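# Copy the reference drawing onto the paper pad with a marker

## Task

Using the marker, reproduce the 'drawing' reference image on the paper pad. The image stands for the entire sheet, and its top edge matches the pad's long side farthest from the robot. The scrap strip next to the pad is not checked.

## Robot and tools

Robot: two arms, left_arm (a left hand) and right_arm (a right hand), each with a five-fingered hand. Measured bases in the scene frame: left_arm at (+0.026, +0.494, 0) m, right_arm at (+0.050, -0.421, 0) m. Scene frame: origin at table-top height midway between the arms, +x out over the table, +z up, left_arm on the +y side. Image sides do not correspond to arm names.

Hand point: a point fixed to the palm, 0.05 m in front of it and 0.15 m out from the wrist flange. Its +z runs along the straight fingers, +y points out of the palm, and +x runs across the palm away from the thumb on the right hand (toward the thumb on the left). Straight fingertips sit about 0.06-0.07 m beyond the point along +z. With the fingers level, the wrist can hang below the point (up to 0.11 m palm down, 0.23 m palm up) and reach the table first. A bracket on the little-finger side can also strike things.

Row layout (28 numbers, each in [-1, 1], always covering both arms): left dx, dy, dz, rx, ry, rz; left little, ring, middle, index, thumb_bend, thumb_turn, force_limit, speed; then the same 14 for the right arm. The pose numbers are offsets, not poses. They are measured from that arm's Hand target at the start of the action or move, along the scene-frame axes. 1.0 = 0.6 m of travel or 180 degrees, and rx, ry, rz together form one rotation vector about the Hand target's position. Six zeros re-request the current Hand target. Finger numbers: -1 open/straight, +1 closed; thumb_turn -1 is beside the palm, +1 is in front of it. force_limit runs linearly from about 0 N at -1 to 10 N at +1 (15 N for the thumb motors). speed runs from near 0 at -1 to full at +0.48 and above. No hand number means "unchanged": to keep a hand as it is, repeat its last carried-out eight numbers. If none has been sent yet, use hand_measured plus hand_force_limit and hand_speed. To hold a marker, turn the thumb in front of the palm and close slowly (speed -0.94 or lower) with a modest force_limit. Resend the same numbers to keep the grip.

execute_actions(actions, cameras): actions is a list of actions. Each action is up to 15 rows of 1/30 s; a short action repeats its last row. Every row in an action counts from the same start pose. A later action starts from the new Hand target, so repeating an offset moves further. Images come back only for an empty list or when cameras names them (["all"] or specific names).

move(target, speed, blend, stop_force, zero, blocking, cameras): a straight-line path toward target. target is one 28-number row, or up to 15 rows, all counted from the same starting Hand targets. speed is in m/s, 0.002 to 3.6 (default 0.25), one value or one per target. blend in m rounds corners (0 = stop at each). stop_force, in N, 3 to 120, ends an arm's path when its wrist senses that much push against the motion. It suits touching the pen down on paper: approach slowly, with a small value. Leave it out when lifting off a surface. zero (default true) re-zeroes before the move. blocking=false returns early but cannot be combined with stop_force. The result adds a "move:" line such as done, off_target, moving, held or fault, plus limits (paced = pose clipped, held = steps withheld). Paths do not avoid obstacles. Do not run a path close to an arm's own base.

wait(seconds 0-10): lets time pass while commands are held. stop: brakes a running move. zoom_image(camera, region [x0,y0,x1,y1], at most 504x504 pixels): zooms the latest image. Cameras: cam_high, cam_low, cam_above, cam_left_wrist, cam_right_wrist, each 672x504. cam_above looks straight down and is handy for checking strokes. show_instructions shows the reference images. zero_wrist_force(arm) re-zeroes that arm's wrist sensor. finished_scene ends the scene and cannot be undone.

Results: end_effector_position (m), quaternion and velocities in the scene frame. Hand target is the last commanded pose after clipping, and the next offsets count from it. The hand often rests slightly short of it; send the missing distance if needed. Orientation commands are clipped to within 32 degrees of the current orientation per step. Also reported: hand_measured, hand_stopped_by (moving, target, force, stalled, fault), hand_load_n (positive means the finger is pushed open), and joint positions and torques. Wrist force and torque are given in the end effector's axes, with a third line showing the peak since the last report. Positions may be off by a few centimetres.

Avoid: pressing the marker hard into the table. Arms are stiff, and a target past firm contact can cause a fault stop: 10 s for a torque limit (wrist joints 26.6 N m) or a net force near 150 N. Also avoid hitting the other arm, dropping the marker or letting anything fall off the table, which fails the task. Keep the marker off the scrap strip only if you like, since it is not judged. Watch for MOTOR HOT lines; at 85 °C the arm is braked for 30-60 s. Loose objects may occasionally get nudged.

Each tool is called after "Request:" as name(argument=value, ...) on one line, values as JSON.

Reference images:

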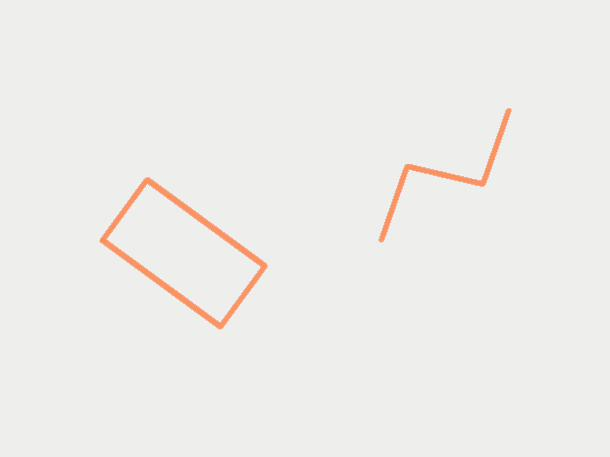

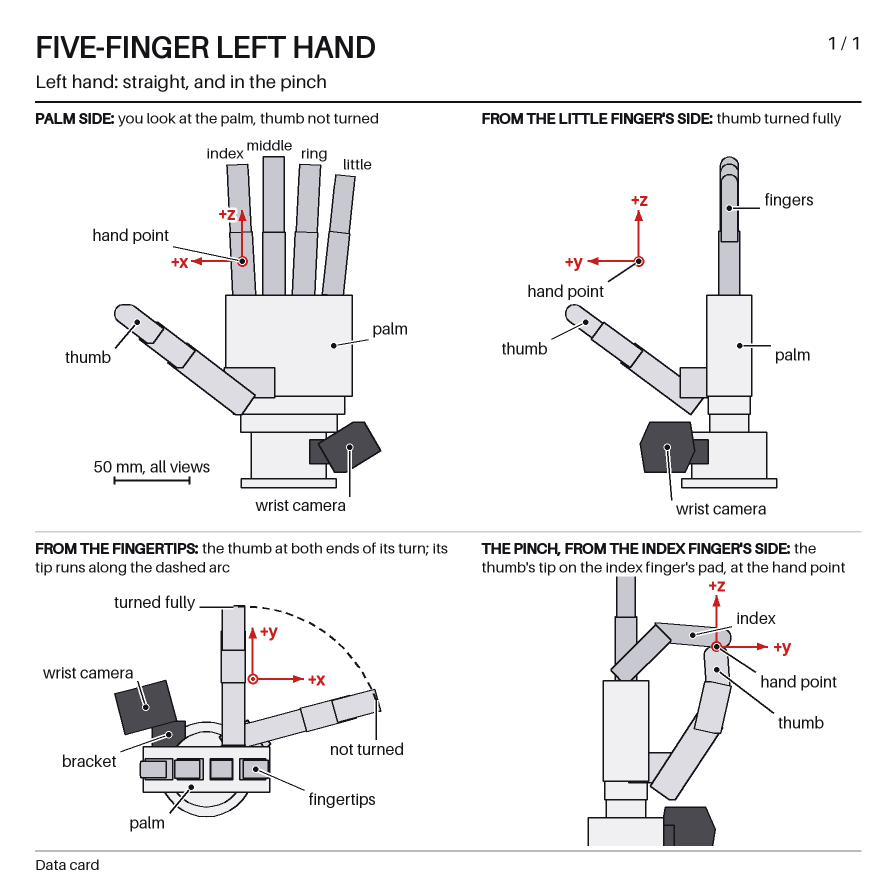

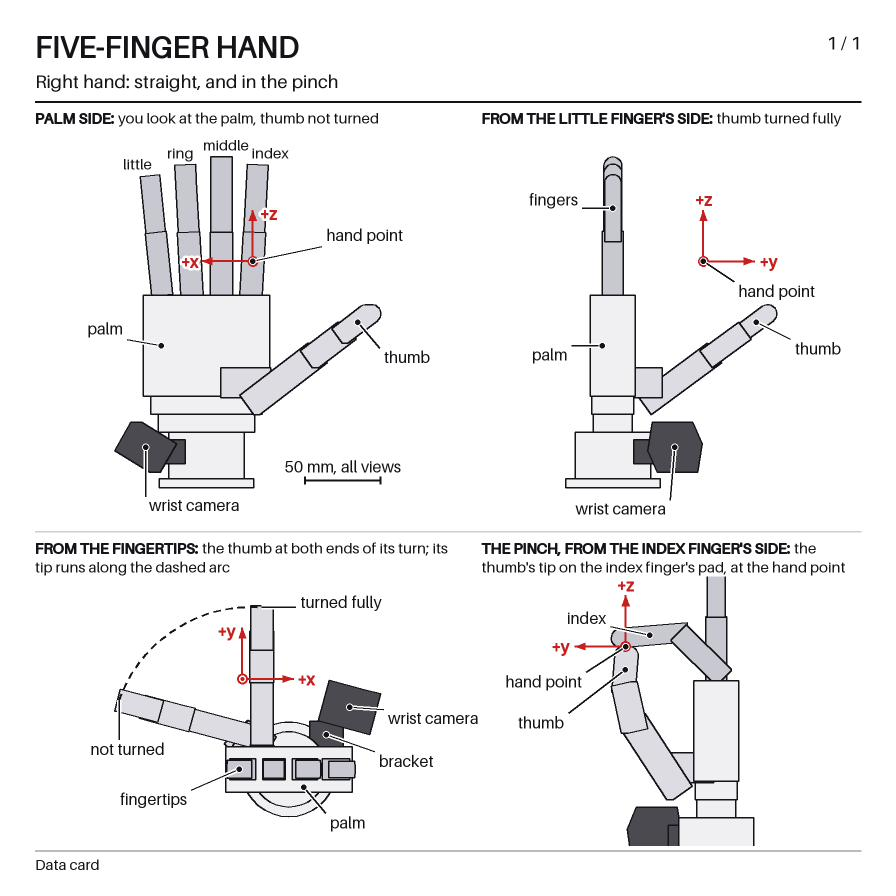

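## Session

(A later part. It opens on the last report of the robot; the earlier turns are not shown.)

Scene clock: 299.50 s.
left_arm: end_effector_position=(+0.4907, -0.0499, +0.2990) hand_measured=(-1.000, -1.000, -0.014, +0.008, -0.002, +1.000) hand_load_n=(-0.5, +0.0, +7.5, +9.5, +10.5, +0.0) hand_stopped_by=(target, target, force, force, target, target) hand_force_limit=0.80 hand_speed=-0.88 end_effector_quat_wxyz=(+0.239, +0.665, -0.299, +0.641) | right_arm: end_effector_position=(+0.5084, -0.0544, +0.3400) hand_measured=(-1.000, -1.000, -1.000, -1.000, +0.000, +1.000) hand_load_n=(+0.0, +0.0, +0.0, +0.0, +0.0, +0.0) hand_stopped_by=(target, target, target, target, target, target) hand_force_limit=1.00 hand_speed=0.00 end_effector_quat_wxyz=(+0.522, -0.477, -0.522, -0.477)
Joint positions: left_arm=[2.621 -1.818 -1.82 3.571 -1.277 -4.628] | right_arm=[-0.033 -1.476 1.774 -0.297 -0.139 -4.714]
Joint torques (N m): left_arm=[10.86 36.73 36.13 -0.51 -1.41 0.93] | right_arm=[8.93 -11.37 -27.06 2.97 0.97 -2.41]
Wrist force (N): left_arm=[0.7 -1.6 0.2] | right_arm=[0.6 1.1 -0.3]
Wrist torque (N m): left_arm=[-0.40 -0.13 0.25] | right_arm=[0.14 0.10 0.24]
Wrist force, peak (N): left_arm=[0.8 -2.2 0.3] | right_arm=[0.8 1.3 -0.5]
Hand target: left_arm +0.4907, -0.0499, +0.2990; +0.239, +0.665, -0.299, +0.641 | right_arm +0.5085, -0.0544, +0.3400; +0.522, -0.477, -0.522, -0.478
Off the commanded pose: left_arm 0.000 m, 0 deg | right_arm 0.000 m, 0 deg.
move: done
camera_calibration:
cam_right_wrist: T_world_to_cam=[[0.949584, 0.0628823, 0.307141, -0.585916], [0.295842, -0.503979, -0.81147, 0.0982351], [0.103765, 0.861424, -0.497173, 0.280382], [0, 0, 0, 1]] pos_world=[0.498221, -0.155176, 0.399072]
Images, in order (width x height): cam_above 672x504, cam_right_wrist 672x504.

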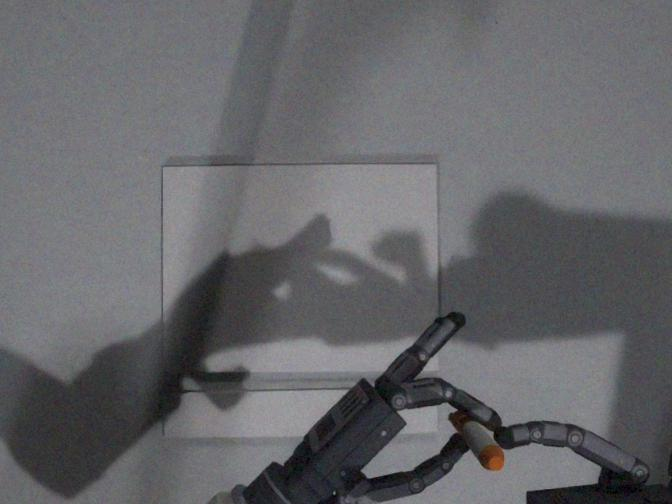

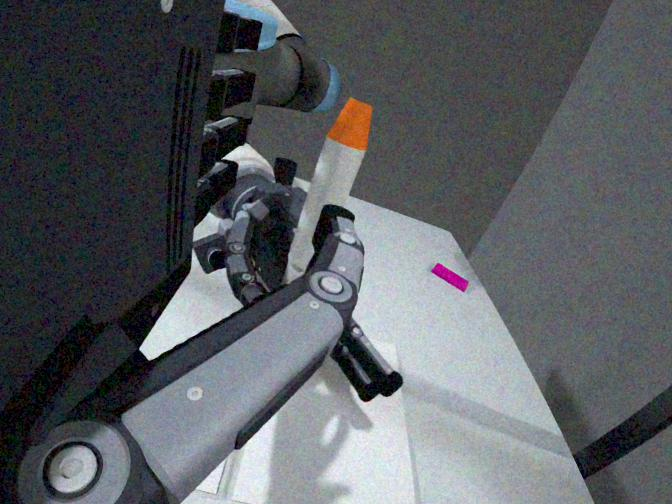

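Request:
move(target=[[0,0,0,0,0,0,-1,-1,0.5,0.5,0,1,0.8,-0.88,0,0,0,0,0,0,-1,-1,-0.3,-0.3,0,1,0.2,0],[0,0,0,0,0,0,-1,-1,0.5,0.5,0,1,0.8,-0.88,0,0,0,0,0,0,-1,-1,0.3,0.3,0,1,0.2,-0.9],[0,0,0,0,0,0,-1,-1,0.5,0.5,0,1,0.8,-0.88,0,0,0,0,0,0,-1,-1,0.5,0.5,0,1,1,-0.55]], speed=0.03, cameras=["cam_right_wrist","cam_left_wrist"])

Scene clock: 302.13 s.
left_arm: end_effector_position=(+0.4907, -0.0499, +0.2990) hand_measured=(-1.000, -1.000, -0.014, +0.008, -0.002, +1.000) hand_load_n=(+0.0, +0.0, +6.0, +11.5, +12.0, +1.0) hand_stopped_by=(target, target, force, force, target, target) hand_force_limit=0.80 hand_speed=-0.88 end_effector_quat_wxyz=(+0.239, +0.665, -0.299, +0.641) | right_arm: end_effector_position=(+0.5085, -0.0544, +0.3400) hand_measured=(-1.000, -1.000, +0.014, +0.002, -0.002, +1.000) hand_load_n=(+0.0, +0.0, +18.5, +21.5, +10.5, +2.5) hand_stopped_by=(target, target, force, force, target, target) hand_force_limit=1.00 hand_speed=-0.55 end_effector_quat_wxyz=(+0.522, -0.477, -0.522, -0.477)
Joint positions: left_arm=[2.621 -1.818 -1.82 3.571 -1.277 -4.628] | right_arm=[-0.033 -1.476 1.774 -0.297 -0.139 -4.714]
Joint torques (N m): left_arm=[10.24 36.55 35.03 0.05 -0.1 0.44] | right_arm=[0.98 -9.97 -26.61 1.64 0.1 -2.3]
Wrist force (N): left_arm=[-1.5 -1.6 5.7] | right_arm=[2.0 -2.7 3.2]
Wrist torque (N m): left_arm=[-0.45 -0.15 0.24] | right_arm=[0.01 0.26 0.36]
Wrist force, peak (N): left_arm=[-1.5 -1.6 5.7] | right_arm=[3.1 -2.7 3.8]
Hand target: left_arm +0.4907, -0.0499, +0.2990; +0.239, +0.665, -0.299, +0.641 | right_arm +0.5085, -0.0544, +0.3400; +0.522, -0.477, -0.522, -0.478
Off the commanded pose: left_arm 0.000 m, 0 deg | right_arm 0.000 m, 0 deg.
move: done
camera_calibration:
cam_left_wrist: T_world_to_cam=[[0.689508, 0.631887, 0.353976, -0.40713], [-0.528343, 0.104523, 0.842572, 0.0191551], [0.495412, -0.767981, 0.405923, -0.289624], [0, 0, 0, 1]] pos_world=[0.434323, 0.0328323, 0.245539]
cam_right_wrist: T_world_to_cam=[[0.949582, 0.0628857, 0.307146, -0.586011], [0.295848, -0.503978, -0.811468, 0.0982016], [0.103765, 0.861424, -0.497174, 0.280372], [0, 0, 0, 1]] pos_world=[0.498321, -0.155176, 0.399072]
Images, in order (width x height): cam_left_wrist 672x504, cam_right_wrist 672x504.

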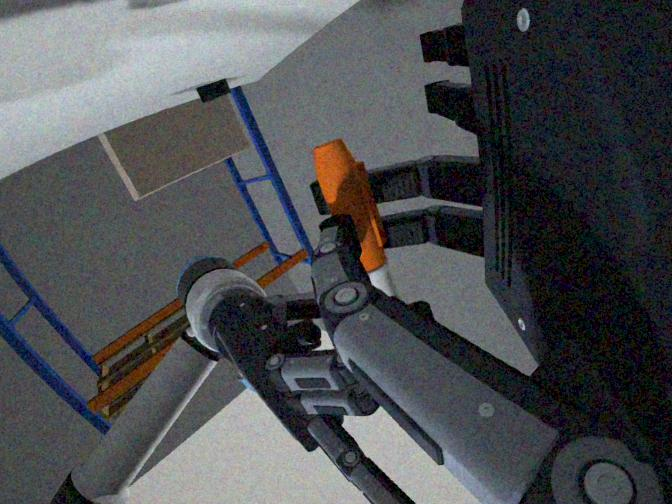

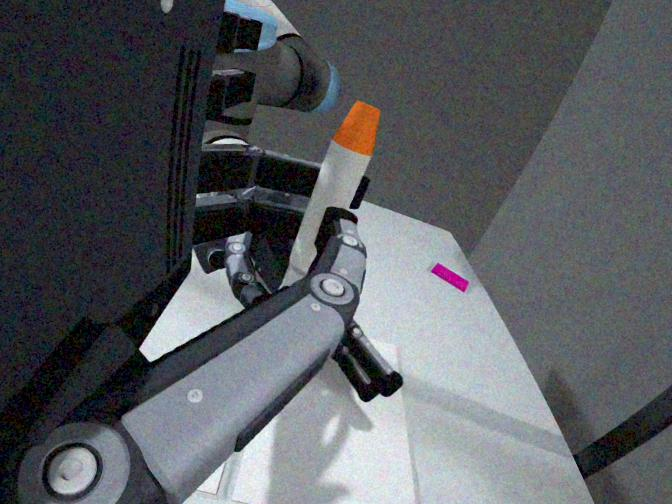

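Request:
move(target=[[0,0,0,0,0,0,-1,-1,-0.5,-0.5,0,1,0.8,0,0,0,0,0,0,0,-1,-1,0.5,0.5,0,1,1,-0.55],[-0.002,0.002,0,0,0,0,-1,-1,-0.5,-0.5,0,1,0.8,0,0,0,0,0,0,0,-1,-1,0.5,0.5,0,1,1,-0.55],[0.065,0.065,0.005,0,0,0,-1,-1,-0.5,-0.5,0,1,0.8,0,0,0,0,0,0,0,-1,-1,0.5,0.5,0,1,1,-0.55]], speed=[0.05,0.03,0.1], cameras=["cam_right_wrist","cam_left_wrist"])

Scene clock: 304.87 s.
left_arm: end_effector_position=(+0.5296, -0.0111, +0.3020) hand_measured=(-1.000, -1.000, -0.500, -0.500, +0.000, +1.000) hand_load_n=(+0.0, +0.0, +0.0, +0.0, +0.0, +0.0) hand_stopped_by=(target, target, target, target, target, target) hand_force_limit=0.80 hand_speed=0.00 end_effector_quat_wxyz=(+0.239, +0.665, -0.299, +0.641) | right_arm: end_effector_position=(+0.5086, -0.0544, +0.3400) hand_measured=(-1.000, -1.000, +0.014, +0.002, -0.004, +1.000) hand_load_n=(+0.0, +0.0, +19.0, +11.5, +14.5, +0.5) hand_stopped_by=(target, target, force, force, target, target) hand_force_limit=1.00 hand_speed=-0.55 end_effector_quat_wxyz=(+0.522, -0.477, -0.522, -0.478)
Joint positions: left_arm=[2.736 -1.824 -1.804 3.558 -1.161 -4.619] | right_arm=[-0.033 -1.476 1.774 -0.297 -0.139 -4.714]
Joint torques (N m): left_arm=[11.31 19.5 35.94 -0.42 1.24 1.01] | right_arm=[-10.33 -12.64 -24.61 -2.48 -1.25 -2.09]
Wrist force (N): left_arm=[0.7 -1.9 0.0] | right_arm=[0.5 1.1 -0.5]
Wrist torque (N m): left_arm=[-0.44 -0.12 0.27] | right_arm=[0.15 0.11 0.26]
Wrist force, peak (N): left_arm=[-1.3 -1.6 5.9] | right_arm=[3.2 -2.8 3.8]
Hand target: left_arm +0.5297, -0.0109, +0.3020; +0.239, +0.665, -0.299, +0.641 | right_arm +0.5085, -0.0544, +0.3400; +0.522, -0.477, -0.522, -0.478
Off the commanded pose: left_arm 0.000 m, 0 deg | right_arm 0.000 m, 0 deg.
move: done
camera_calibration:
cam_left_wrist: T_world_to_cam=[[0.689508, 0.631887, 0.353976, -0.459594], [-0.528343, 0.104523, 0.842572, 0.033114], [0.495412, -0.767981, 0.405923, -0.280239], [0, 0, 0, 1]] pos_world=[0.473223, 0.0717323, 0.248539]
cam_right_wrist: T_world_to_cam=[[0.949584, 0.0628823, 0.307141, -0.586011], [0.295842, -0.503979, -0.81147, 0.0982055], [0.103765, 0.861424, -0.497173, 0.280372], [0, 0, 0, 1]] pos_world=[0.498321, -0.155176, 0.399072]
Images, in order (width x height): cam_left_wrist 672x504, cam_right_wrist 672x504.

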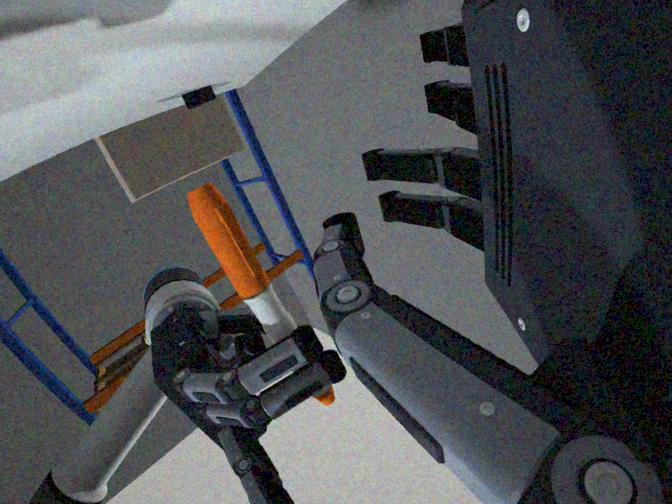

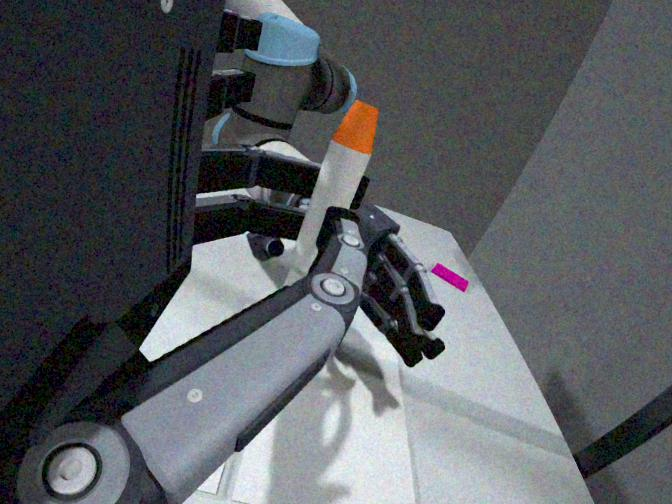

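Request:
zoom_image(camera="cam_left_wrist", region=[170, 170, 350, 410])

Scaled by 2.100 from the camera's 672x504 image, which has a finer 960x720 frame.

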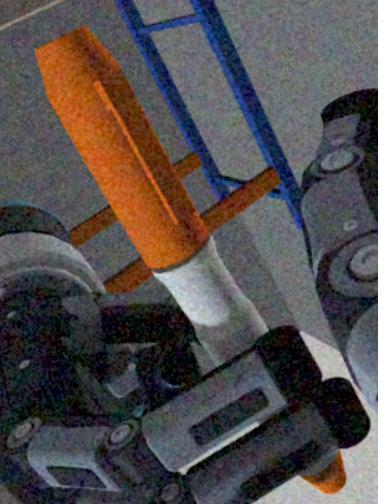

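Request:
move(target=[[-0.0645,-0.0593,0.0017,-0.0291,0,0,-1,-1,-0.5,-0.3,0,1,-0.5,0,0,0,0,0,0,0,-1,-1,0.5,0.5,0,1,1,-0.55],[-0.0645,-0.0593,0.0017,-0.0291,0,0,-1,-1,-0.5,0.3,0,1,-0.5,-0.93,0,0,0,0,0,0,-1,-1,0.5,0.5,0,1,1,-0.55]], speed=0.06, cameras=["cam_left_wrist"])

Request:
zoom_image(camera="cam_left_wrist", region=[280, 120, 440, 320])

Scene clock: 309.77 s.
left_arm: end_effector_position=(+0.4910, -0.0465, +0.3030) hand_measured=(-1.000, -1.000, -0.500, -0.052, +0.000, +1.000) hand_load_n=(+0.0, +0.0, +0.0, +2.5, +0.0, +0.0) hand_stopped_by=(target, target, target, force, target, target) hand_force_limit=-0.50 hand_speed=-0.93 end_effector_quat_wxyz=(+0.269, +0.654, -0.269, +0.654) | right_arm: end_effector_position=(+0.5085, -0.0544, +0.3400) hand_measured=(-1.000, -1.000, +0.014, +0.002, -0.004, +1.000) hand_load_n=(+0.0, +0.0, +19.0, +14.5, +13.5, +1.0) hand_stopped_by=(target, target, force, force, target, target) hand_force_limit=1.00 hand_speed=-0.55 end_effector_quat_wxyz=(+0.522, -0.477, -0.522, -0.477)
Joint positions: left_arm=[2.624 -1.821 -1.862 3.684 -1.271 -4.712] | right_arm=[-0.033 -1.476 1.774 -0.297 -0.139 -4.714]
Joint torques (N m): left_arm=[-7.54 19.8 5.52 3.13 -0.39 -1.67] | right_arm=[-9.71 -17.98 -21.82 -2.55 -0.37 -1.18]
Wrist force (N): left_arm=[1.0 -3.5 2.1] | right_arm=[1.5 -1.7 0.9]
Wrist torque (N m): left_arm=[-0.53 -0.16 0.41] | right_arm=[0.04 0.12 0.31]
Wrist force, peak (N): left_arm=[1.0 -3.5 2.1] | right_arm=[1.5 -1.7 0.9]
Hand target: left_arm +0.4910, -0.0465, +0.3030; +0.269, +0.654, -0.269, +0.654 | right_arm +0.5085, -0.0544, +0.3400; +0.522, -0.477, -0.522, -0.478
Off the commanded pose: left_arm 0.000 m, 0 deg | right_arm 0.000 m, 0 deg.
move: done
camera_calibration:
cam_left_wrist: T_world_to_cam=[[0.689519, 0.661552, 0.294808, -0.39164], [-0.528345, 0.181028, 0.829506, 0.023065], [0.495393, -0.727721, 0.474351, -0.307621], [0, 0, 0, 1]] pos_world=[0.434623, 0.0310532, 0.242246]
Images, in order (width x height): cam_left_wrist 672x504.

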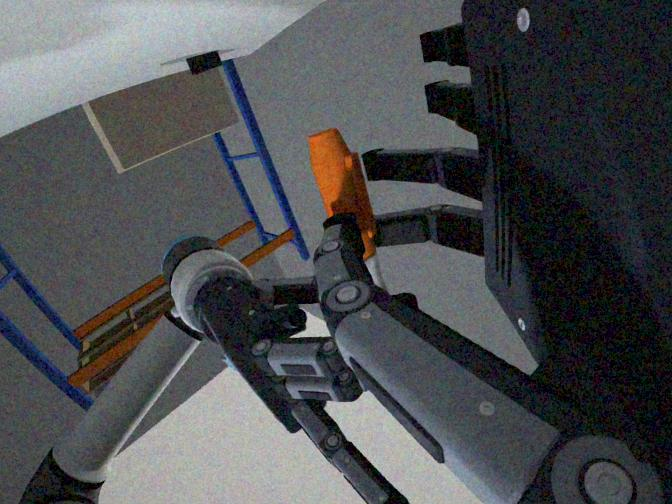

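Scaled by 2.520 from the camera's 672x504 image, which has a finer 960x720 frame.

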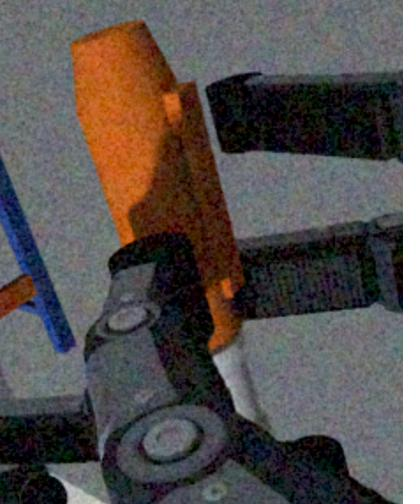

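Request:
move(target=[[0,0,0,0,0,0,-1,-1,-0.5,-0.2,0,1,-0.5,0,0,0,0,0,0,0,-1,-1,0.5,0.5,0,1,1,-0.55],[0,0,0.01,0,0,0,-1,-1,-0.5,-0.2,0,1,-0.5,0,0,0,0,0,0,0,-1,-1,0.5,0.5,0,1,1,-0.55],[0,0,0.01,0,0,0,-1,-1,-0.5,0.3,0,1,-0.5,-0.93,0,0,0,0,0,0,-1,-1,0.5,0.5,0,1,1,-0.55]], speed=0.06)

Request:
move(target=[[0,0,0,0,0,0,-1,-1,-0.5,-0.2,0,1,-0.5,0,0,0,0,0,0,0,-1,-1,0.5,0.5,0,1,1,-0.55],[0,0,0.0067,0,0,0,-1,-1,-0.5,-0.2,0,1,-0.5,0,0,0,0,0,0,0,-1,-1,0.5,0.5,0,1,1,-0.55],[0,0,0.0067,0,0,0,-1,-1,-0.5,0.3,0,1,-0.5,-0.93,0,0,0,0,0,0,-1,-1,0.5,0.5,0,1,1,-0.55]], speed=0.06)

Request:
move(target=[[0,0,0,0,0,0,-1,-1,-0.5,-0.2,0,1,-0.5,0,0,0,0,0,0,0,-1,-1,0.5,0.5,0,1,1,-0.55],[0,0,0.0067,0,0,0,-1,-1,-0.5,-0.2,0,1,-0.5,0,0,0,0,0,0,0,-1,-1,0.5,0.5,0,1,1,-0.55],[0,0,0.0067,0,0,0,-1,-1,-0.5,0.3,0,1,-0.5,-0.93,0,0,0,0,0,0,-1,-1,0.5,0.5,0,1,1,-0.55]], speed=0.06)

Request:
move(target=[[0,0,0,0,0,0,-1,-1,-0.5,-0.2,0,1,-0.5,0,0,0,0,0,0,0,-1,-1,0.5,0.5,0,1,1,-0.55],[0,0,0.0067,0,0,0,-1,-1,-0.5,-0.2,0,1,-0.5,0,0,0,0,0,0,0,-1,-1,0.5,0.5,0,1,1,-0.55],[0,0,0.0067,0,0,0,-1,-1,-0.5,0.3,0,1,-0.5,-0.93,0,0,0,0,0,0,-1,-1,0.5,0.5,0,1,1,-0.55]], speed=0.06, cameras=["cam_left_wrist"])

Scene clock: 312.87 s.
left_arm: end_effector_position=(+0.4910, -0.0465, +0.3090) hand_measured=(-1.000, -1.000, -0.500, -0.044, +0.000, +1.000) hand_load_n=(+0.0, +0.0, +0.0, +3.5, +0.0, +0.0) hand_stopped_by=(target, target, target, force, target, target) hand_force_limit=-0.50 hand_speed=-0.93 end_effector_quat_wxyz=(+0.269, +0.654, -0.269, +0.654) | right_arm: end_effector_position=(+0.5085, -0.0544, +0.3400) hand_measured=(-1.000, -1.000, +0.014, +0.002, -0.004, +1.000) hand_load_n=(+0.0, +0.0, +18.5, +15.5, +13.0, +1.5) hand_stopped_by=(target, target, force, force, target, target) hand_force_limit=1.00 hand_speed=-0.55 end_effector_quat_wxyz=(+0.522, -0.477, -0.522, -0.477)
Joint positions: left_arm=[2.624 -1.814 -1.854 3.669 -1.27 -4.712] | right_arm=[-0.033 -1.476 1.774 -0.297 -0.139 -4.714]
Joint torques (N m): left_arm=[-6.65 35.78 35.42 -0.34 1.06 0.2] | right_arm=[-7.82 -19.76 -19.43 -2.47 0.34 -0.53]
Wrist force (N): left_arm=[0.6 -3.6 2.8] | right_arm=[1.7 -2.4 1.0]
Wrist torque (N m): left_arm=[-0.49 -0.14 0.41] | right_arm=[0.03 0.15 0.32]
Wrist force, peak (N): left_arm=[0.7 -3.8 2.9] | right_arm=[1.7 -2.4 1.0]
Hand target: left_arm +0.4910, -0.0465, +0.3090; +0.269, +0.654, -0.269, +0.654 | right_arm +0.5085, -0.0544, +0.3400; +0.522, -0.477, -0.522, -0.478
Off the commanded pose: left_arm 0.000 m, 0 deg | right_arm 0.000 m, 0 deg.
move: done

Scene clock: 315.17 s.
left_arm: end_effector_position=(+0.4910, -0.0465, +0.3130) hand_measured=(-1.000, -1.000, -0.500, -0.044, +0.000, +1.000) hand_load_n=(+0.0, +0.0, +0.0, +3.5, +0.0, +0.0) hand_stopped_by=(target, target, target, force, target, target) hand_force_limit=-0.50 hand_speed=-0.93 end_effector_quat_wxyz=(+0.269, +0.654, -0.269, +0.654) | right_arm: end_effector_position=(+0.5086, -0.0544, +0.3400) hand_measured=(-1.000, -1.000, +0.014, +0.002, -0.004, +1.000) hand_load_n=(+0.0, +0.0, +19.0, +15.0, +13.0, +1.5) hand_stopped_by=(target, target, force, force, target, target) hand_force_limit=1.00 hand_speed=-0.55 end_effector_quat_wxyz=(+0.522, -0.477, -0.522, -0.478)
Joint positions: left_arm=[2.624 -1.809 -1.849 3.658 -1.27 -4.712] | right_arm=[-0.033 -1.476 1.774 -0.297 -0.139 -4.714]
Joint torques (N m): left_arm=[-5.88 36.16 35.05 -0.25 0.91 -0.17] | right_arm=[-5.09 -22.38 -17.99 -2.2 0.84 0.02]
Wrist force (N): left_arm=[0.5 -3.5 3.0] | right_arm=[1.6 -2.3 0.9]
Wrist torque (N m): left_arm=[-0.48 -0.15 0.40] | right_arm=[0.05 0.13 0.30]
Wrist force, peak (N): left_arm=[0.6 -3.7 2.9] | right_arm=[1.8 -2.3 1.2]
Hand target: left_arm +0.4910, -0.0465, +0.3130; +0.269, +0.654, -0.269, +0.654 | right_arm +0.5085, -0.0544, +0.3400; +0.522, -0.477, -0.522, -0.478
Off the commanded pose: left_arm 0.000 m, 0 deg | right_arm 0.000 m, 0 deg.
move: done

Scene clock: 317.47 s.
left_arm: end_effector_position=(+0.4910, -0.0465, +0.3170) hand_measured=(-1.000, -1.000, -0.500, -0.044, +0.000, +1.000) hand_load_n=(+0.0, +0.0, +0.0, +3.5, +0.0, -0.5) hand_stopped_by=(target, target, target, force, target, target) hand_force_limit=-0.50 hand_speed=-0.93 end_effector_quat_wxyz=(+0.269, +0.654, -0.269, +0.654) | right_arm: end_effector_position=(+0.5086, -0.0544, +0.3400) hand_measured=(-1.000, -1.000, +0.014, +0.002, -0.004, +1.000) hand_load_n=(+0.0, +0.0, +19.0, +15.0, +13.0, +1.0) hand_stopped_by=(target, target, force, force, target, target) hand_force_limit=1.00 hand_speed=-0.55 end_effector_quat_wxyz=(+0.522, -0.477, -0.522, -0.478)
Joint positions: left_arm=[2.624 -1.804 -1.843 3.648 -1.27 -4.712] | right_arm=[-0.033 -1.476 1.774 -0.297 -0.139 -4.714]
Joint torques (N m): left_arm=[-3.25 36.08 34.96 -0.18 0.79 -0.62] | right_arm=[-3.01 -23.87 -16.69 -2.46 -0.22 -0.05]
Wrist force (N): left_arm=[0.0 -3.4 3.5] | right_arm=[0.3 -2.5 0.9]
Wrist torque (N m): left_arm=[-0.49 -0.17 0.40] | right_arm=[0.05 0.15 0.28]
Wrist force, peak (N): left_arm=[0.7 -3.7 3.3] | right_arm=[1.5 -2.7 1.6]
Hand target: left_arm +0.4910, -0.0465, +0.3170; +0.269, +0.654, -0.269, +0.654 | right_arm +0.5085, -0.0544, +0.3400; +0.522, -0.477, -0.522, -0.478
Off the commanded pose: left_arm 0.000 m, 0 deg | right_arm 0.000 m, 0 deg.
move: done

Scene clock: 319.67 s.
left_arm: end_effector_position=(+0.4910, -0.0465, +0.3211) hand_measured=(-1.000, -1.000, -0.500, -0.064, +0.000, +1.000) hand_load_n=(+0.0, +0.0, +0.0, +3.0, +0.0, +0.0) hand_stopped_by=(target, target, target, force, target, target) hand_force_limit=-0.50 hand_speed=-0.93 end_effector_quat_wxyz=(+0.269, +0.654, -0.269, +0.654) | right_arm: end_effector_position=(+0.5085, -0.0544, +0.3400) hand_measured=(-1.000, -1.000, +0.014, +0.002, -0.004, +1.000) hand_load_n=(+0.0, +0.0, +19.0, +14.0, +13.5, +1.0) hand_stopped_by=(target, target, force, force, target, target) hand_force_limit=1.00 hand_speed=-0.55 end_effector_quat_wxyz=(+0.522, -0.477, -0.522, -0.477)
Joint positions: left_arm=[2.624 -1.8 -1.838 3.638 -1.27 -4.712] | right_arm=[-0.033 -1.476 1.774 -0.297 -0.139 -4.714]
Joint torques (N m): left_arm=[-3.34 36.55 35.29 -0.3 0.57 -1.11] | right_arm=[-2.04 -25.47 -14.63 -2.4 -0.42 -0.07]
Wrist force (N): left_arm=[1.4 -3.0 2.4] | right_arm=[1.2 -1.4 1.1]
Wrist torque (N m): left_arm=[-0.48 -0.18 0.41] | right_arm=[0.09 0.13 0.27]
Wrist force, peak (N): left_arm=[1.0 -3.7 3.1] | right_arm=[1.5 -2.5 1.5]
Hand target: left_arm +0.4910, -0.0465, +0.3211; +0.269, +0.654, -0.269, +0.654 | right_arm +0.5085, -0.0544, +0.3400; +0.522, -0.477, -0.522, -0.478
Off the commanded pose: left_arm 0.000 m, 0 deg | right_arm 0.000 m, 0 deg.
move: done
camera_calibration:
cam_left_wrist: T_world_to_cam=[[0.689519, 0.661552, 0.294808, -0.396947], [-0.528345, 0.181028, 0.829506, 0.00813386], [0.495393, -0.727721, 0.474351, -0.316159], [0, 0, 0, 1]] pos_world=[0.434623, 0.0310532, 0.260246]
Images, in order (width x height): cam_left_wrist 672x504.

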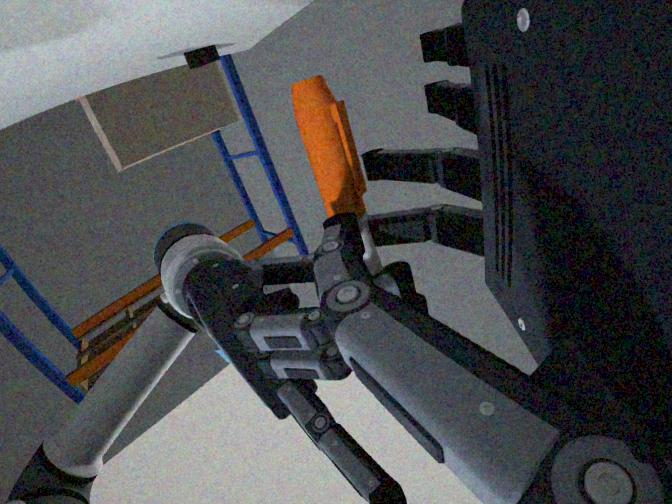

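Request:
move(target=[[0,0,0,0,0,0,-1,-1,-0.3,-0.2,0,1,-0.5,0,0,0,0,0,0,0,-1,-1,0.5,0.5,0,1,1,-0.55],[0,0,-0.0192,0,0,0,-1,-1,-0.3,-0.2,0,1,-0.5,0,0,0,0,0,0,0,-1,-1,0.5,0.5,0,1,1,-0.55],[0.0035,-0.0035,-0.0192,0,0,0,-1,-1,-0.3,-0.2,0,1,-0.5,0,0,0,0,0,0,0,-1,-1,0.5,0.5,0,1,1,-0.55],[0.0035,-0.0035,-0.0192,0,0,0,-1,-1,0.3,0.3,0,1,0,-0.92,0,0,0,0,0,0,-1,-1,0.5,0.5,0,1,1,-0.55]], speed=0.04, cameras=["cam_left_wrist"])

Request:
zoom_image(camera="cam_left_wrist", region=[280, 120, 440, 320])

Scene clock: 323.90 s.
left_arm: end_effector_position=(+0.4931, -0.0486, +0.3095) hand_measured=(-1.000, -1.000, -0.018, -0.016, +0.000, +1.000) hand_load_n=(+0.0, +0.0, +6.5, +4.5, +3.5, +0.5) hand_stopped_by=(target, target, force, force, target, target) hand_force_limit=0.00 hand_speed=-0.92 end_effector_quat_wxyz=(+0.269, +0.654, -0.269, +0.654) | right_arm: end_effector_position=(+0.5086, -0.0544, +0.3400) hand_measured=(-1.000, -1.000, +0.014, +0.002, -0.004, +1.000) hand_load_n=(+0.0, +0.0, +19.5, +8.5, +15.5, -0.5) hand_stopped_by=(target, target, force, force, target, target) hand_force_limit=1.00 hand_speed=-0.55 end_effector_quat_wxyz=(+0.522, -0.477, -0.522, -0.478)
Joint positions: left_arm=[2.622 -1.82 -1.845 3.665 -1.272 -4.712] | right_arm=[-0.033 -1.476 1.774 -0.297 -0.139 -4.714]
Joint torques (N m): left_arm=[-8.15 19.07 35.12 0.13 -0.2 -1.57] | right_arm=[2.57 -28.43 -11.41 -2.54 -1.47 -0.19]
Wrist force (N): left_arm=[-0.1 -3.4 -0.8] | right_arm=[1.6 1.0 -1.8]
Wrist torque (N m): left_arm=[-0.53 -0.18 0.43] | right_arm=[0.16 0.07 0.25]
Wrist force, peak (N): left_arm=[1.2 -3.3 2.6] | right_arm=[0.6 2.9 -2.6]
Hand target: left_arm +0.4931, -0.0486, +0.3095; +0.269, +0.654, -0.269, +0.654 | right_arm +0.5085, -0.0544, +0.3400; +0.522, -0.477, -0.522, -0.478
Off the commanded pose: left_arm 0.000 m, 0 deg | right_arm 0.000 m, 0 deg.
move: done
camera_calibration:
cam_left_wrist: T_world_to_cam=[[0.689519, 0.661552, 0.294808, -0.393615], [-0.528345, 0.181028, 0.829506, 0.0191629], [0.495393, -0.727721, 0.474351, -0.313272], [0, 0, 0, 1]] pos_world=[0.436723, 0.0289532, 0.248746]
Images, in order (width x height): cam_left_wrist 672x504.

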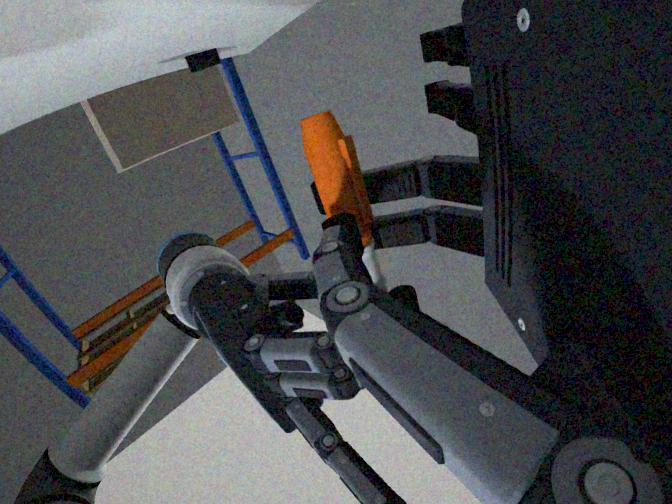

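Scaled by 2.520 from the camera's 672x504 image, which has a finer 960x720 frame.

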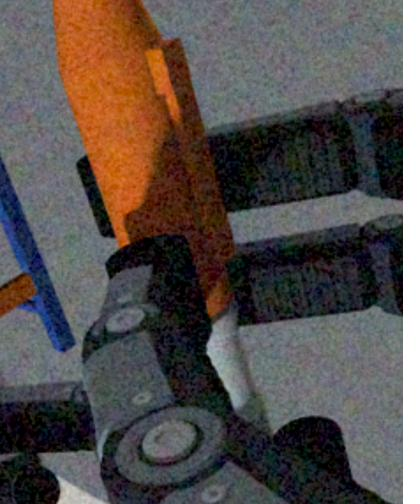

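Request:
move(target=[0,0,0,0,0,0,-1,-1,0.5,0.5,0,1,1,-0.55,0,0,0,0,0,0,-1,-1,0.5,0.5,0,1,1,-0.55], speed=0.04)

Request:
move(target=[0,0,-0.0083,0,0,0,-1,-1,0.5,0.5,0,1,1,-0.55,0,0,0,0,0,0,-1,-1,0.5,0.5,0,1,1,-0.55], speed=0.005, stop_force=40, cameras=["cam_left_wrist","cam_right_wrist"])

Scene clock: 324.57 s.
left_arm: end_effector_position=(+0.4931, -0.0486, +0.3095) hand_measured=(-1.000, -1.000, +0.006, +0.010, -0.002, +1.000) hand_load_n=(+0.0, +0.0, +17.0, +15.0, +10.0, +1.5) hand_stopped_by=(target, target, force, force, target, target) hand_force_limit=1.00 hand_speed=-0.55 end_effector_quat_wxyz=(+0.269, +0.654, -0.269, +0.654) | right_arm: end_effector_position=(+0.5085, -0.0544, +0.3400) hand_measured=(-1.000, -1.000, +0.014, +0.002, -0.004, +1.000) hand_load_n=(+0.0, +0.0, +18.5, +10.0, +16.5, +0.5) hand_stopped_by=(target, target, force, force, target, target) hand_force_limit=1.00 hand_speed=-0.55 end_effector_quat_wxyz=(+0.522, -0.477, -0.522, -0.477)
Joint positions: left_arm=[2.622 -1.82 -1.845 3.665 -1.272 -4.712] | right_arm=[-0.033 -1.476 1.774 -0.297 -0.139 -4.714]
Joint torques (N m): left_arm=[-7.44 22.17 33.34 0.64 0.88 -1.58] | right_arm=[2.79 -28.33 -12.03 -2.64 0.46 -0.02]
Wrist force (N): left_arm=[-0.3 -3.2 1.5] | right_arm=[2.7 -1.1 0.1]
Wrist torque (N m): left_arm=[-0.54 -0.19 0.40] | right_arm=[0.14 0.11 0.25]
Wrist force, peak (N): left_arm=[-1.4 -3.3 2.0] | right_arm=[2.9 -1.1 0.2]
Hand target: left_arm +0.4931, -0.0486, +0.3095; +0.269, +0.654, -0.269, +0.654 | right_arm +0.5085, -0.0544, +0.3400; +0.522, -0.477, -0.522, -0.478
Off the commanded pose: left_arm 0.000 m, 0 deg | right_arm 0.000 m, 0 deg.
move: done

Scene clock: 326.40 s.
left_arm: end_effector_position=(+0.4931, -0.0486, +0.3046) hand_measured=(-1.000, -1.000, +0.006, +0.010, -0.002, +1.000) hand_load_n=(+0.0, +0.0, +15.0, +14.5, +12.5, +6.0) hand_stopped_by=(target, target, force, force, target, target) hand_force_limit=1.00 hand_speed=-0.55 end_effector_quat_wxyz=(+0.269, +0.654, -0.269, +0.654) | right_arm: end_effector_position=(+0.5085, -0.0544, +0.3400) hand_measured=(-1.000, -1.000, +0.014, +0.002, -0.004, +1.000) hand_load_n=(+0.5, +0.0, +19.0, +9.5, +14.0, +7.5) hand_stopped_by=(target, target, force, force, target, target) hand_force_limit=1.00 hand_speed=-0.55 end_effector_quat_wxyz=(+0.522, -0.477, -0.522, -0.477)
Joint positions: left_arm=[2.622 -1.826 -1.852 3.678 -1.272 -4.712] | right_arm=[-0.033 -1.476 1.774 -0.297 -0.139 -4.714]
Joint torques (N m): left_arm=[-6.9 7.44 -5.62 -0.55 1.18 1.25] | right_arm=[5 -27.69 -34.86 -2.42 0.13 0]
Wrist force (N): left_arm=[19.7 -3.1 0.4] | right_arm=[-18.4 0.2 -1.1]
Wrist torque (N m): left_arm=[-0.48 -0.19 0.50] | right_arm=[0.16 0.01 0.10]
Wrist force, peak (N): left_arm=[20.9 -3.2 0.5] | right_arm=[-19.0 -0.1 -1.1]
Hand target: left_arm +0.4931, -0.0486, +0.3046; +0.269, +0.654, -0.269, +0.654 | right_arm +0.5085, -0.0544, +0.3400; +0.522, -0.477, -0.522, -0.478
Off the commanded pose: left_arm 0.000 m, 0 deg | right_arm 0.000 m, 0 deg.
move: done
camera_calibration:
cam_left_wrist: T_world_to_cam=[[0.689519, 0.661552, 0.294808, -0.392141], [-0.528345, 0.181028, 0.829506, 0.0233104], [0.495393, -0.727721, 0.474351, -0.310901], [0, 0, 0, 1]] pos_world=[0.436723, 0.0289532, 0.243746]
cam_right_wrist: T_world_to_cam=[[0.949584, 0.0628823, 0.307141, -0.586011], [0.295842, -0.503979, -0.81147, 0.0982055], [0.103765, 0.861424, -0.497173, 0.280372], [0, 0, 0, 1]] pos_world=[0.498321, -0.155176, 0.399072]
Images, in order (width x height): cam_left_wrist 672x504, cam_right_wrist 672x504.

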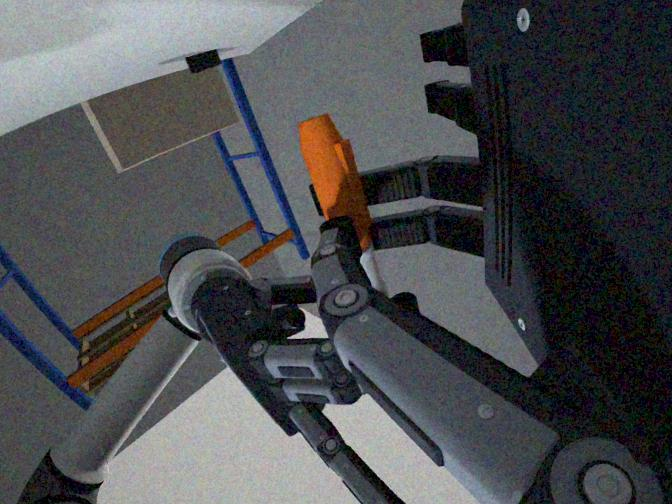

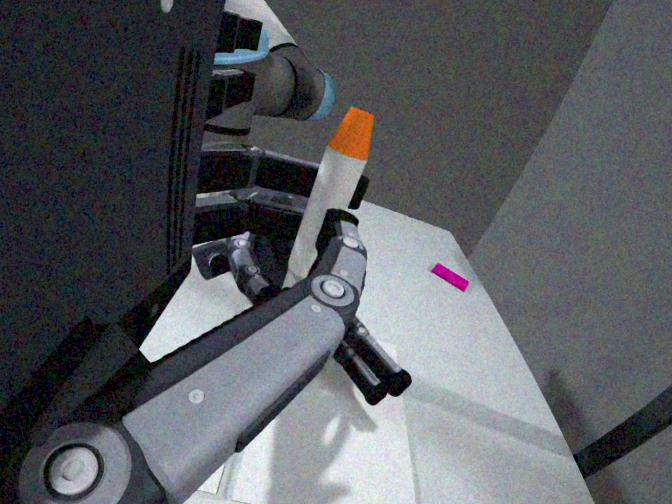

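Request:
zoom_image(camera="cam_left_wrist", region=[280, 100, 440, 300])

Request:
zoom_image(camera="cam_right_wrist", region=[230, 90, 430, 330])

Scaled by 2.520 from the camera's 672x504 image, which has a finer 960x720 frame.

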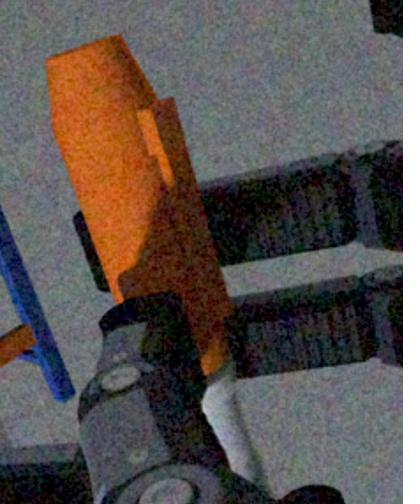

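Scaled by 2.100 from the camera's 672x504 image, which has a finer 960x720 frame.

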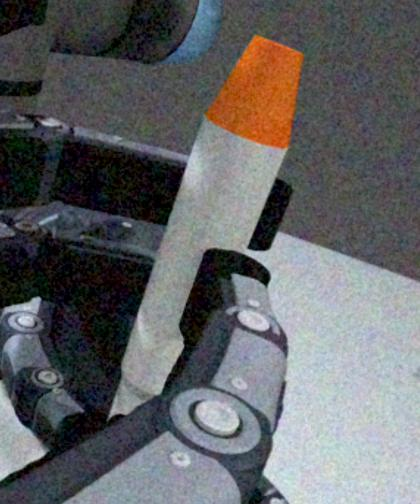

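Request:
move(target=[0,0,0,0,0,0,-1,-1,0.5,0.5,0,1,1,-0.55,0,0,0,0,0,0,-1,-1,0.5,0.6,0,1,1,-0.35], speed=0.04)

Request:
move(target=[0,0,-0.0067,0,0,0,-1,-1,0.5,0.5,0,1,1,-0.55,0,0,0,0,0,0,-1,-1,0.5,0.6,0,1,1,-0.35], speed=0.005, stop_force=40, cameras=["cam_left_wrist","cam_right_wrist"])

Scene clock: 328.17 s.
left_arm: end_effector_position=(+0.4931, -0.0486, +0.3046) hand_measured=(-1.000, -1.000, +0.006, +0.010, -0.002, +1.000) hand_load_n=(+0.0, +0.0, +15.0, +15.0, +13.0, +6.0) hand_stopped_by=(target, target, force, force, target, target) hand_force_limit=1.00 hand_speed=-0.55 end_effector_quat_wxyz=(+0.269, +0.654, -0.269, +0.654) | right_arm: end_effector_position=(+0.5086, -0.0544, +0.3400) hand_measured=(-1.000, -1.000, +0.014, +0.020, -0.004, +1.000) hand_load_n=(+0.0, +0.0, +16.0, +23.0, +16.0, +7.5) hand_stopped_by=(target, target, force, force, target, target) hand_force_limit=1.00 hand_speed=-0.35 end_effector_quat_wxyz=(+0.522, -0.477, -0.522, -0.478)
Joint positions: left_arm=[2.622 -1.826 -1.852 3.678 -1.272 -4.712] | right_arm=[-0.033 -1.476 1.774 -0.297 -0.139 -4.714]
Joint torques (N m): left_arm=[-7.97 8.14 -5.97 -1.15 1.01 1.32] | right_arm=[5.45 -28.97 -35.69 -2.33 -0.59 -0.13]
Wrist force (N): left_arm=[20.2 -2.5 3.1] | right_arm=[-18.0 -1.0 1.7]
Wrist torque (N m): left_arm=[-0.51 -0.12 0.48] | right_arm=[0.13 0.06 0.17]
Wrist force, peak (N): left_arm=[20.8 -2.4 2.9] | right_arm=[-19.2 -1.2 1.5]
Hand target: left_arm +0.4931, -0.0486, +0.3046; +0.269, +0.654, -0.269, +0.654 | right_arm +0.5085, -0.0544, +0.3400; +0.522, -0.477, -0.522, -0.478
Off the commanded pose: left_arm 0.000 m, 0 deg | right_arm 0.000 m, 0 deg.
move: done

Scene clock: 329.87 s.
left_arm: end_effector_position=(+0.4931, -0.0486, +0.3005) hand_measured=(-1.000, -1.000, +0.006, +0.010, -0.002, +1.000) hand_load_n=(+0.0, +0.0, +15.5, +16.5, +13.0, +6.0) hand_stopped_by=(target, target, force, force, target, target) hand_force_limit=1.00 hand_speed=-0.55 end_effector_quat_wxyz=(+0.269, +0.654, -0.269, +0.654) | right_arm: end_effector_position=(+0.5085, -0.0544, +0.3400) hand_measured=(-1.000, -1.000, +0.014, +0.020, -0.004, +1.000) hand_load_n=(-0.5, +0.0, +16.0, +23.0, +15.5, +8.0) hand_stopped_by=(target, target, force, force, target, target) hand_force_limit=1.00 hand_speed=-0.35 end_effector_quat_wxyz=(+0.522, -0.477, -0.522, -0.478)
Joint positions: left_arm=[2.622 -1.831 -1.857 3.688 -1.272 -4.712] | right_arm=[-0.033 -1.476 1.774 -0.297 -0.139 -4.714]
Joint torques (N m): left_arm=[-7.63 6.25 -8.06 -1.41 0.94 1.01] | right_arm=[5.41 -27.5 -35.7 -2.1 -0.4 -0.03]
Wrist force (N): left_arm=[22.0 -3.0 3.5] | right_arm=[-21.3 -2.1 0.8]
Wrist torque (N m): left_arm=[-0.48 -0.11 0.47] | right_arm=[0.07 0.03 0.16]
Wrist force, peak (N): left_arm=[23.3 -3.5 3.0] | right_arm=[-21.5 -2.1 0.9]
Hand target: left_arm +0.4931, -0.0486, +0.3005; +0.269, +0.654, -0.269, +0.654 | right_arm +0.5085, -0.0544, +0.3400; +0.522, -0.477, -0.522, -0.478
Off the commanded pose: left_arm 0.000 m, 0 deg | right_arm 0.000 m, 0 deg.
move: done
camera_calibration:
cam_left_wrist: T_world_to_cam=[[0.689519, 0.661552, 0.294808, -0.390962], [-0.528345, 0.181028, 0.829506, 0.0266284], [0.495393, -0.727721, 0.474351, -0.309003], [0, 0, 0, 1]] pos_world=[0.436723, 0.0289532, 0.239746]
cam_right_wrist: T_world_to_cam=[[0.949584, 0.0628823, 0.307141, -0.586011], [0.295842, -0.503979, -0.81147, 0.0982055], [0.103765, 0.861424, -0.497173, 0.280372], [0, 0, 0, 1]] pos_world=[0.498321, -0.155176, 0.399072]
Images, in order (width x height): cam_left_wrist 672x504, cam_right_wrist 672x504.

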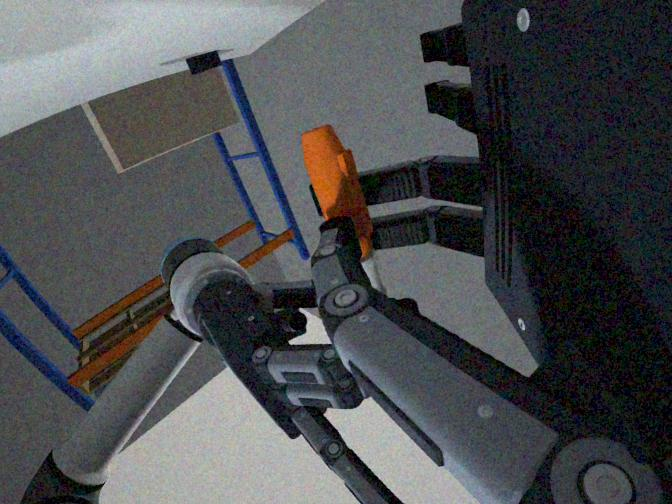

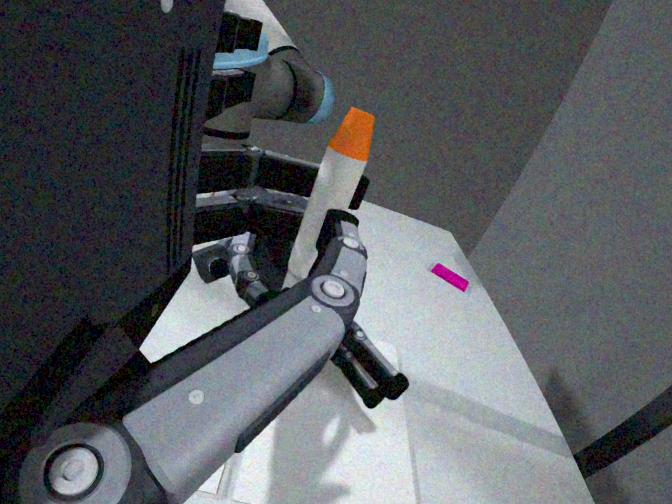

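Request:
move(target=[[0,0,0,0,0,0,-1,-1,-0.5,-0.5,0,1,0.8,0,0,0,0,0,0,0,-1,-1,0.5,0.6,0,1,1,-0.35],[-0.002,0.002,0,0,0,0,-1,-1,-0.5,-0.5,0,1,0.8,0,0,0,0,0,0,0,-1,-1,0.5,0.6,0,1,1,-0.35],[0.061,0.065,0.0025,0,0,0,-1,-1,-0.5,-0.5,0,1,0.8,0,0,0,0,0,0,0,-1,-1,0.5,0.6,0,1,1,-0.35]], speed=[0.05,0.03,0.1], cameras=["cam_right_wrist","cam_left_wrist"])

Request:
zoom_image(camera="cam_left_wrist", region=[170, 170, 350, 410])

Scene clock: 333.40 s.
left_arm: end_effector_position=(+0.5296, -0.0097, +0.3020) hand_measured=(-1.000, -1.000, -0.500, -0.500, +0.000, +1.000) hand_load_n=(+0.0, +0.0, +0.0, +0.0, +0.0, +0.0) hand_stopped_by=(target, target, target, target, target, target) hand_force_limit=0.80 hand_speed=0.00 end_effector_quat_wxyz=(+0.269, +0.654, -0.269, +0.654) | right_arm: end_effector_position=(+0.5085, -0.0544, +0.3400) hand_measured=(-1.000, -1.000, +0.014, +0.020, -0.004, +1.000) hand_load_n=(+0.0, +0.0, +18.5, +16.0, +17.0, +3.5) hand_stopped_by=(target, target, force, force, target, target) hand_force_limit=1.00 hand_speed=-0.35 end_effector_quat_wxyz=(+0.522, -0.477, -0.522, -0.478)
Joint positions: left_arm=[2.735 -1.834 -1.849 3.683 -1.159 -4.712] | right_arm=[-0.033 -1.476 1.774 -0.297 -0.139 -4.714]
Joint torques (N m): left_arm=[10.5 18.84 35.14 -0.32 1.14 0.66] | right_arm=[6.57 -27.87 -11.28 -1.68 0.86 -0.74]
Wrist force (N): left_arm=[1.0 -2.0 0.4] | right_arm=[0.9 1.9 -0.4]
Wrist torque (N m): left_arm=[-0.48 -0.13 0.41] | right_arm=[0.27 0.03 0.32]
Wrist force, peak (N): left_arm=[23.5 -3.5 3.3] | right_arm=[-21.7 -2.2 0.9]
Hand target: left_arm +0.5297, -0.0096, +0.3020; +0.269, +0.654, -0.269, +0.654 | right_arm +0.5085, -0.0544, +0.3400; +0.522, -0.477, -0.522, -0.478
Off the commanded pose: left_arm 0.000 m, 0 deg | right_arm 0.000 m, 0 deg.
move: done
camera_calibration:
cam_left_wrist: T_world_to_cam=[[0.689519, 0.661552, 0.294808, -0.44224], [-0.528345, 0.181028, 0.829506, 0.0376449], [0.495393, -0.727721, 0.474351, -0.299561], [0, 0, 0, 1]] pos_world=[0.473223, 0.0677532, 0.241246]
cam_right_wrist: T_world_to_cam=[[0.949584, 0.0628823, 0.307141, -0.586011], [0.295842, -0.503979, -0.81147, 0.0982055], [0.103765, 0.861424, -0.497173, 0.280372], [0, 0, 0, 1]] pos_world=[0.498321, -0.155176, 0.399072]
Images, in order (width x height): cam_left_wrist 672x504, cam_right_wrist 672x504.

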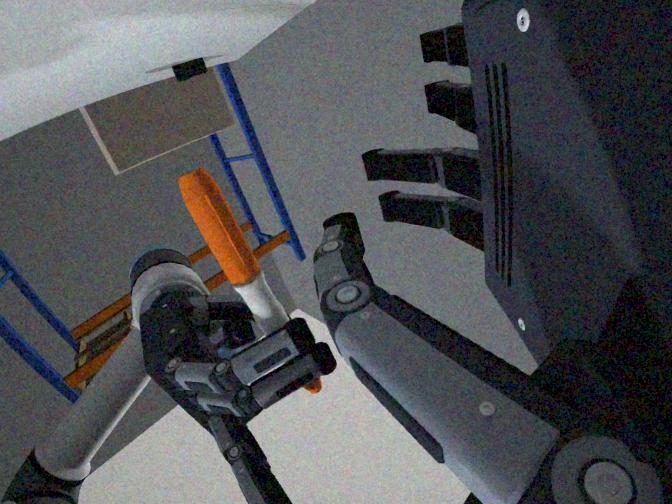

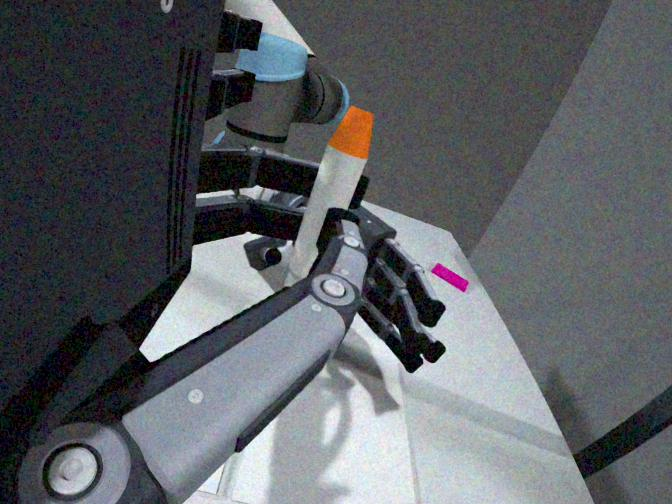

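Scaled by 2.100 from the camera's 672x504 image, which has a finer 960x720 frame.

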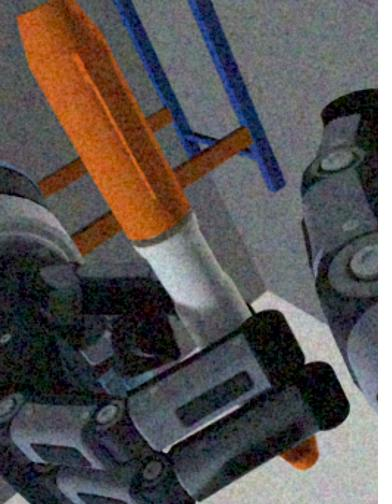

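Request:
zoom_image(camera="cam_left_wrist", region=[220, 250, 310, 340])

Request:
zoom_image(camera="cam_left_wrist", region=[170, 160, 270, 290])

Scaled by 5.600 from the camera's 672x504 image, which has a finer 960x720 frame.

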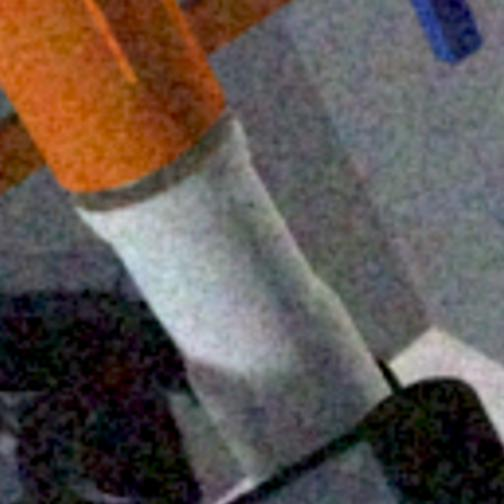

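Scaled by 3.877 from the camera's 672x504 image, which has a finer 960x720 frame.

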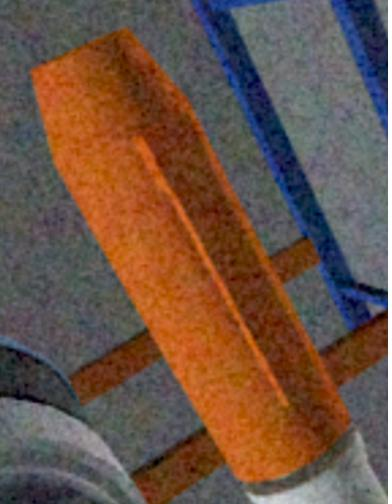

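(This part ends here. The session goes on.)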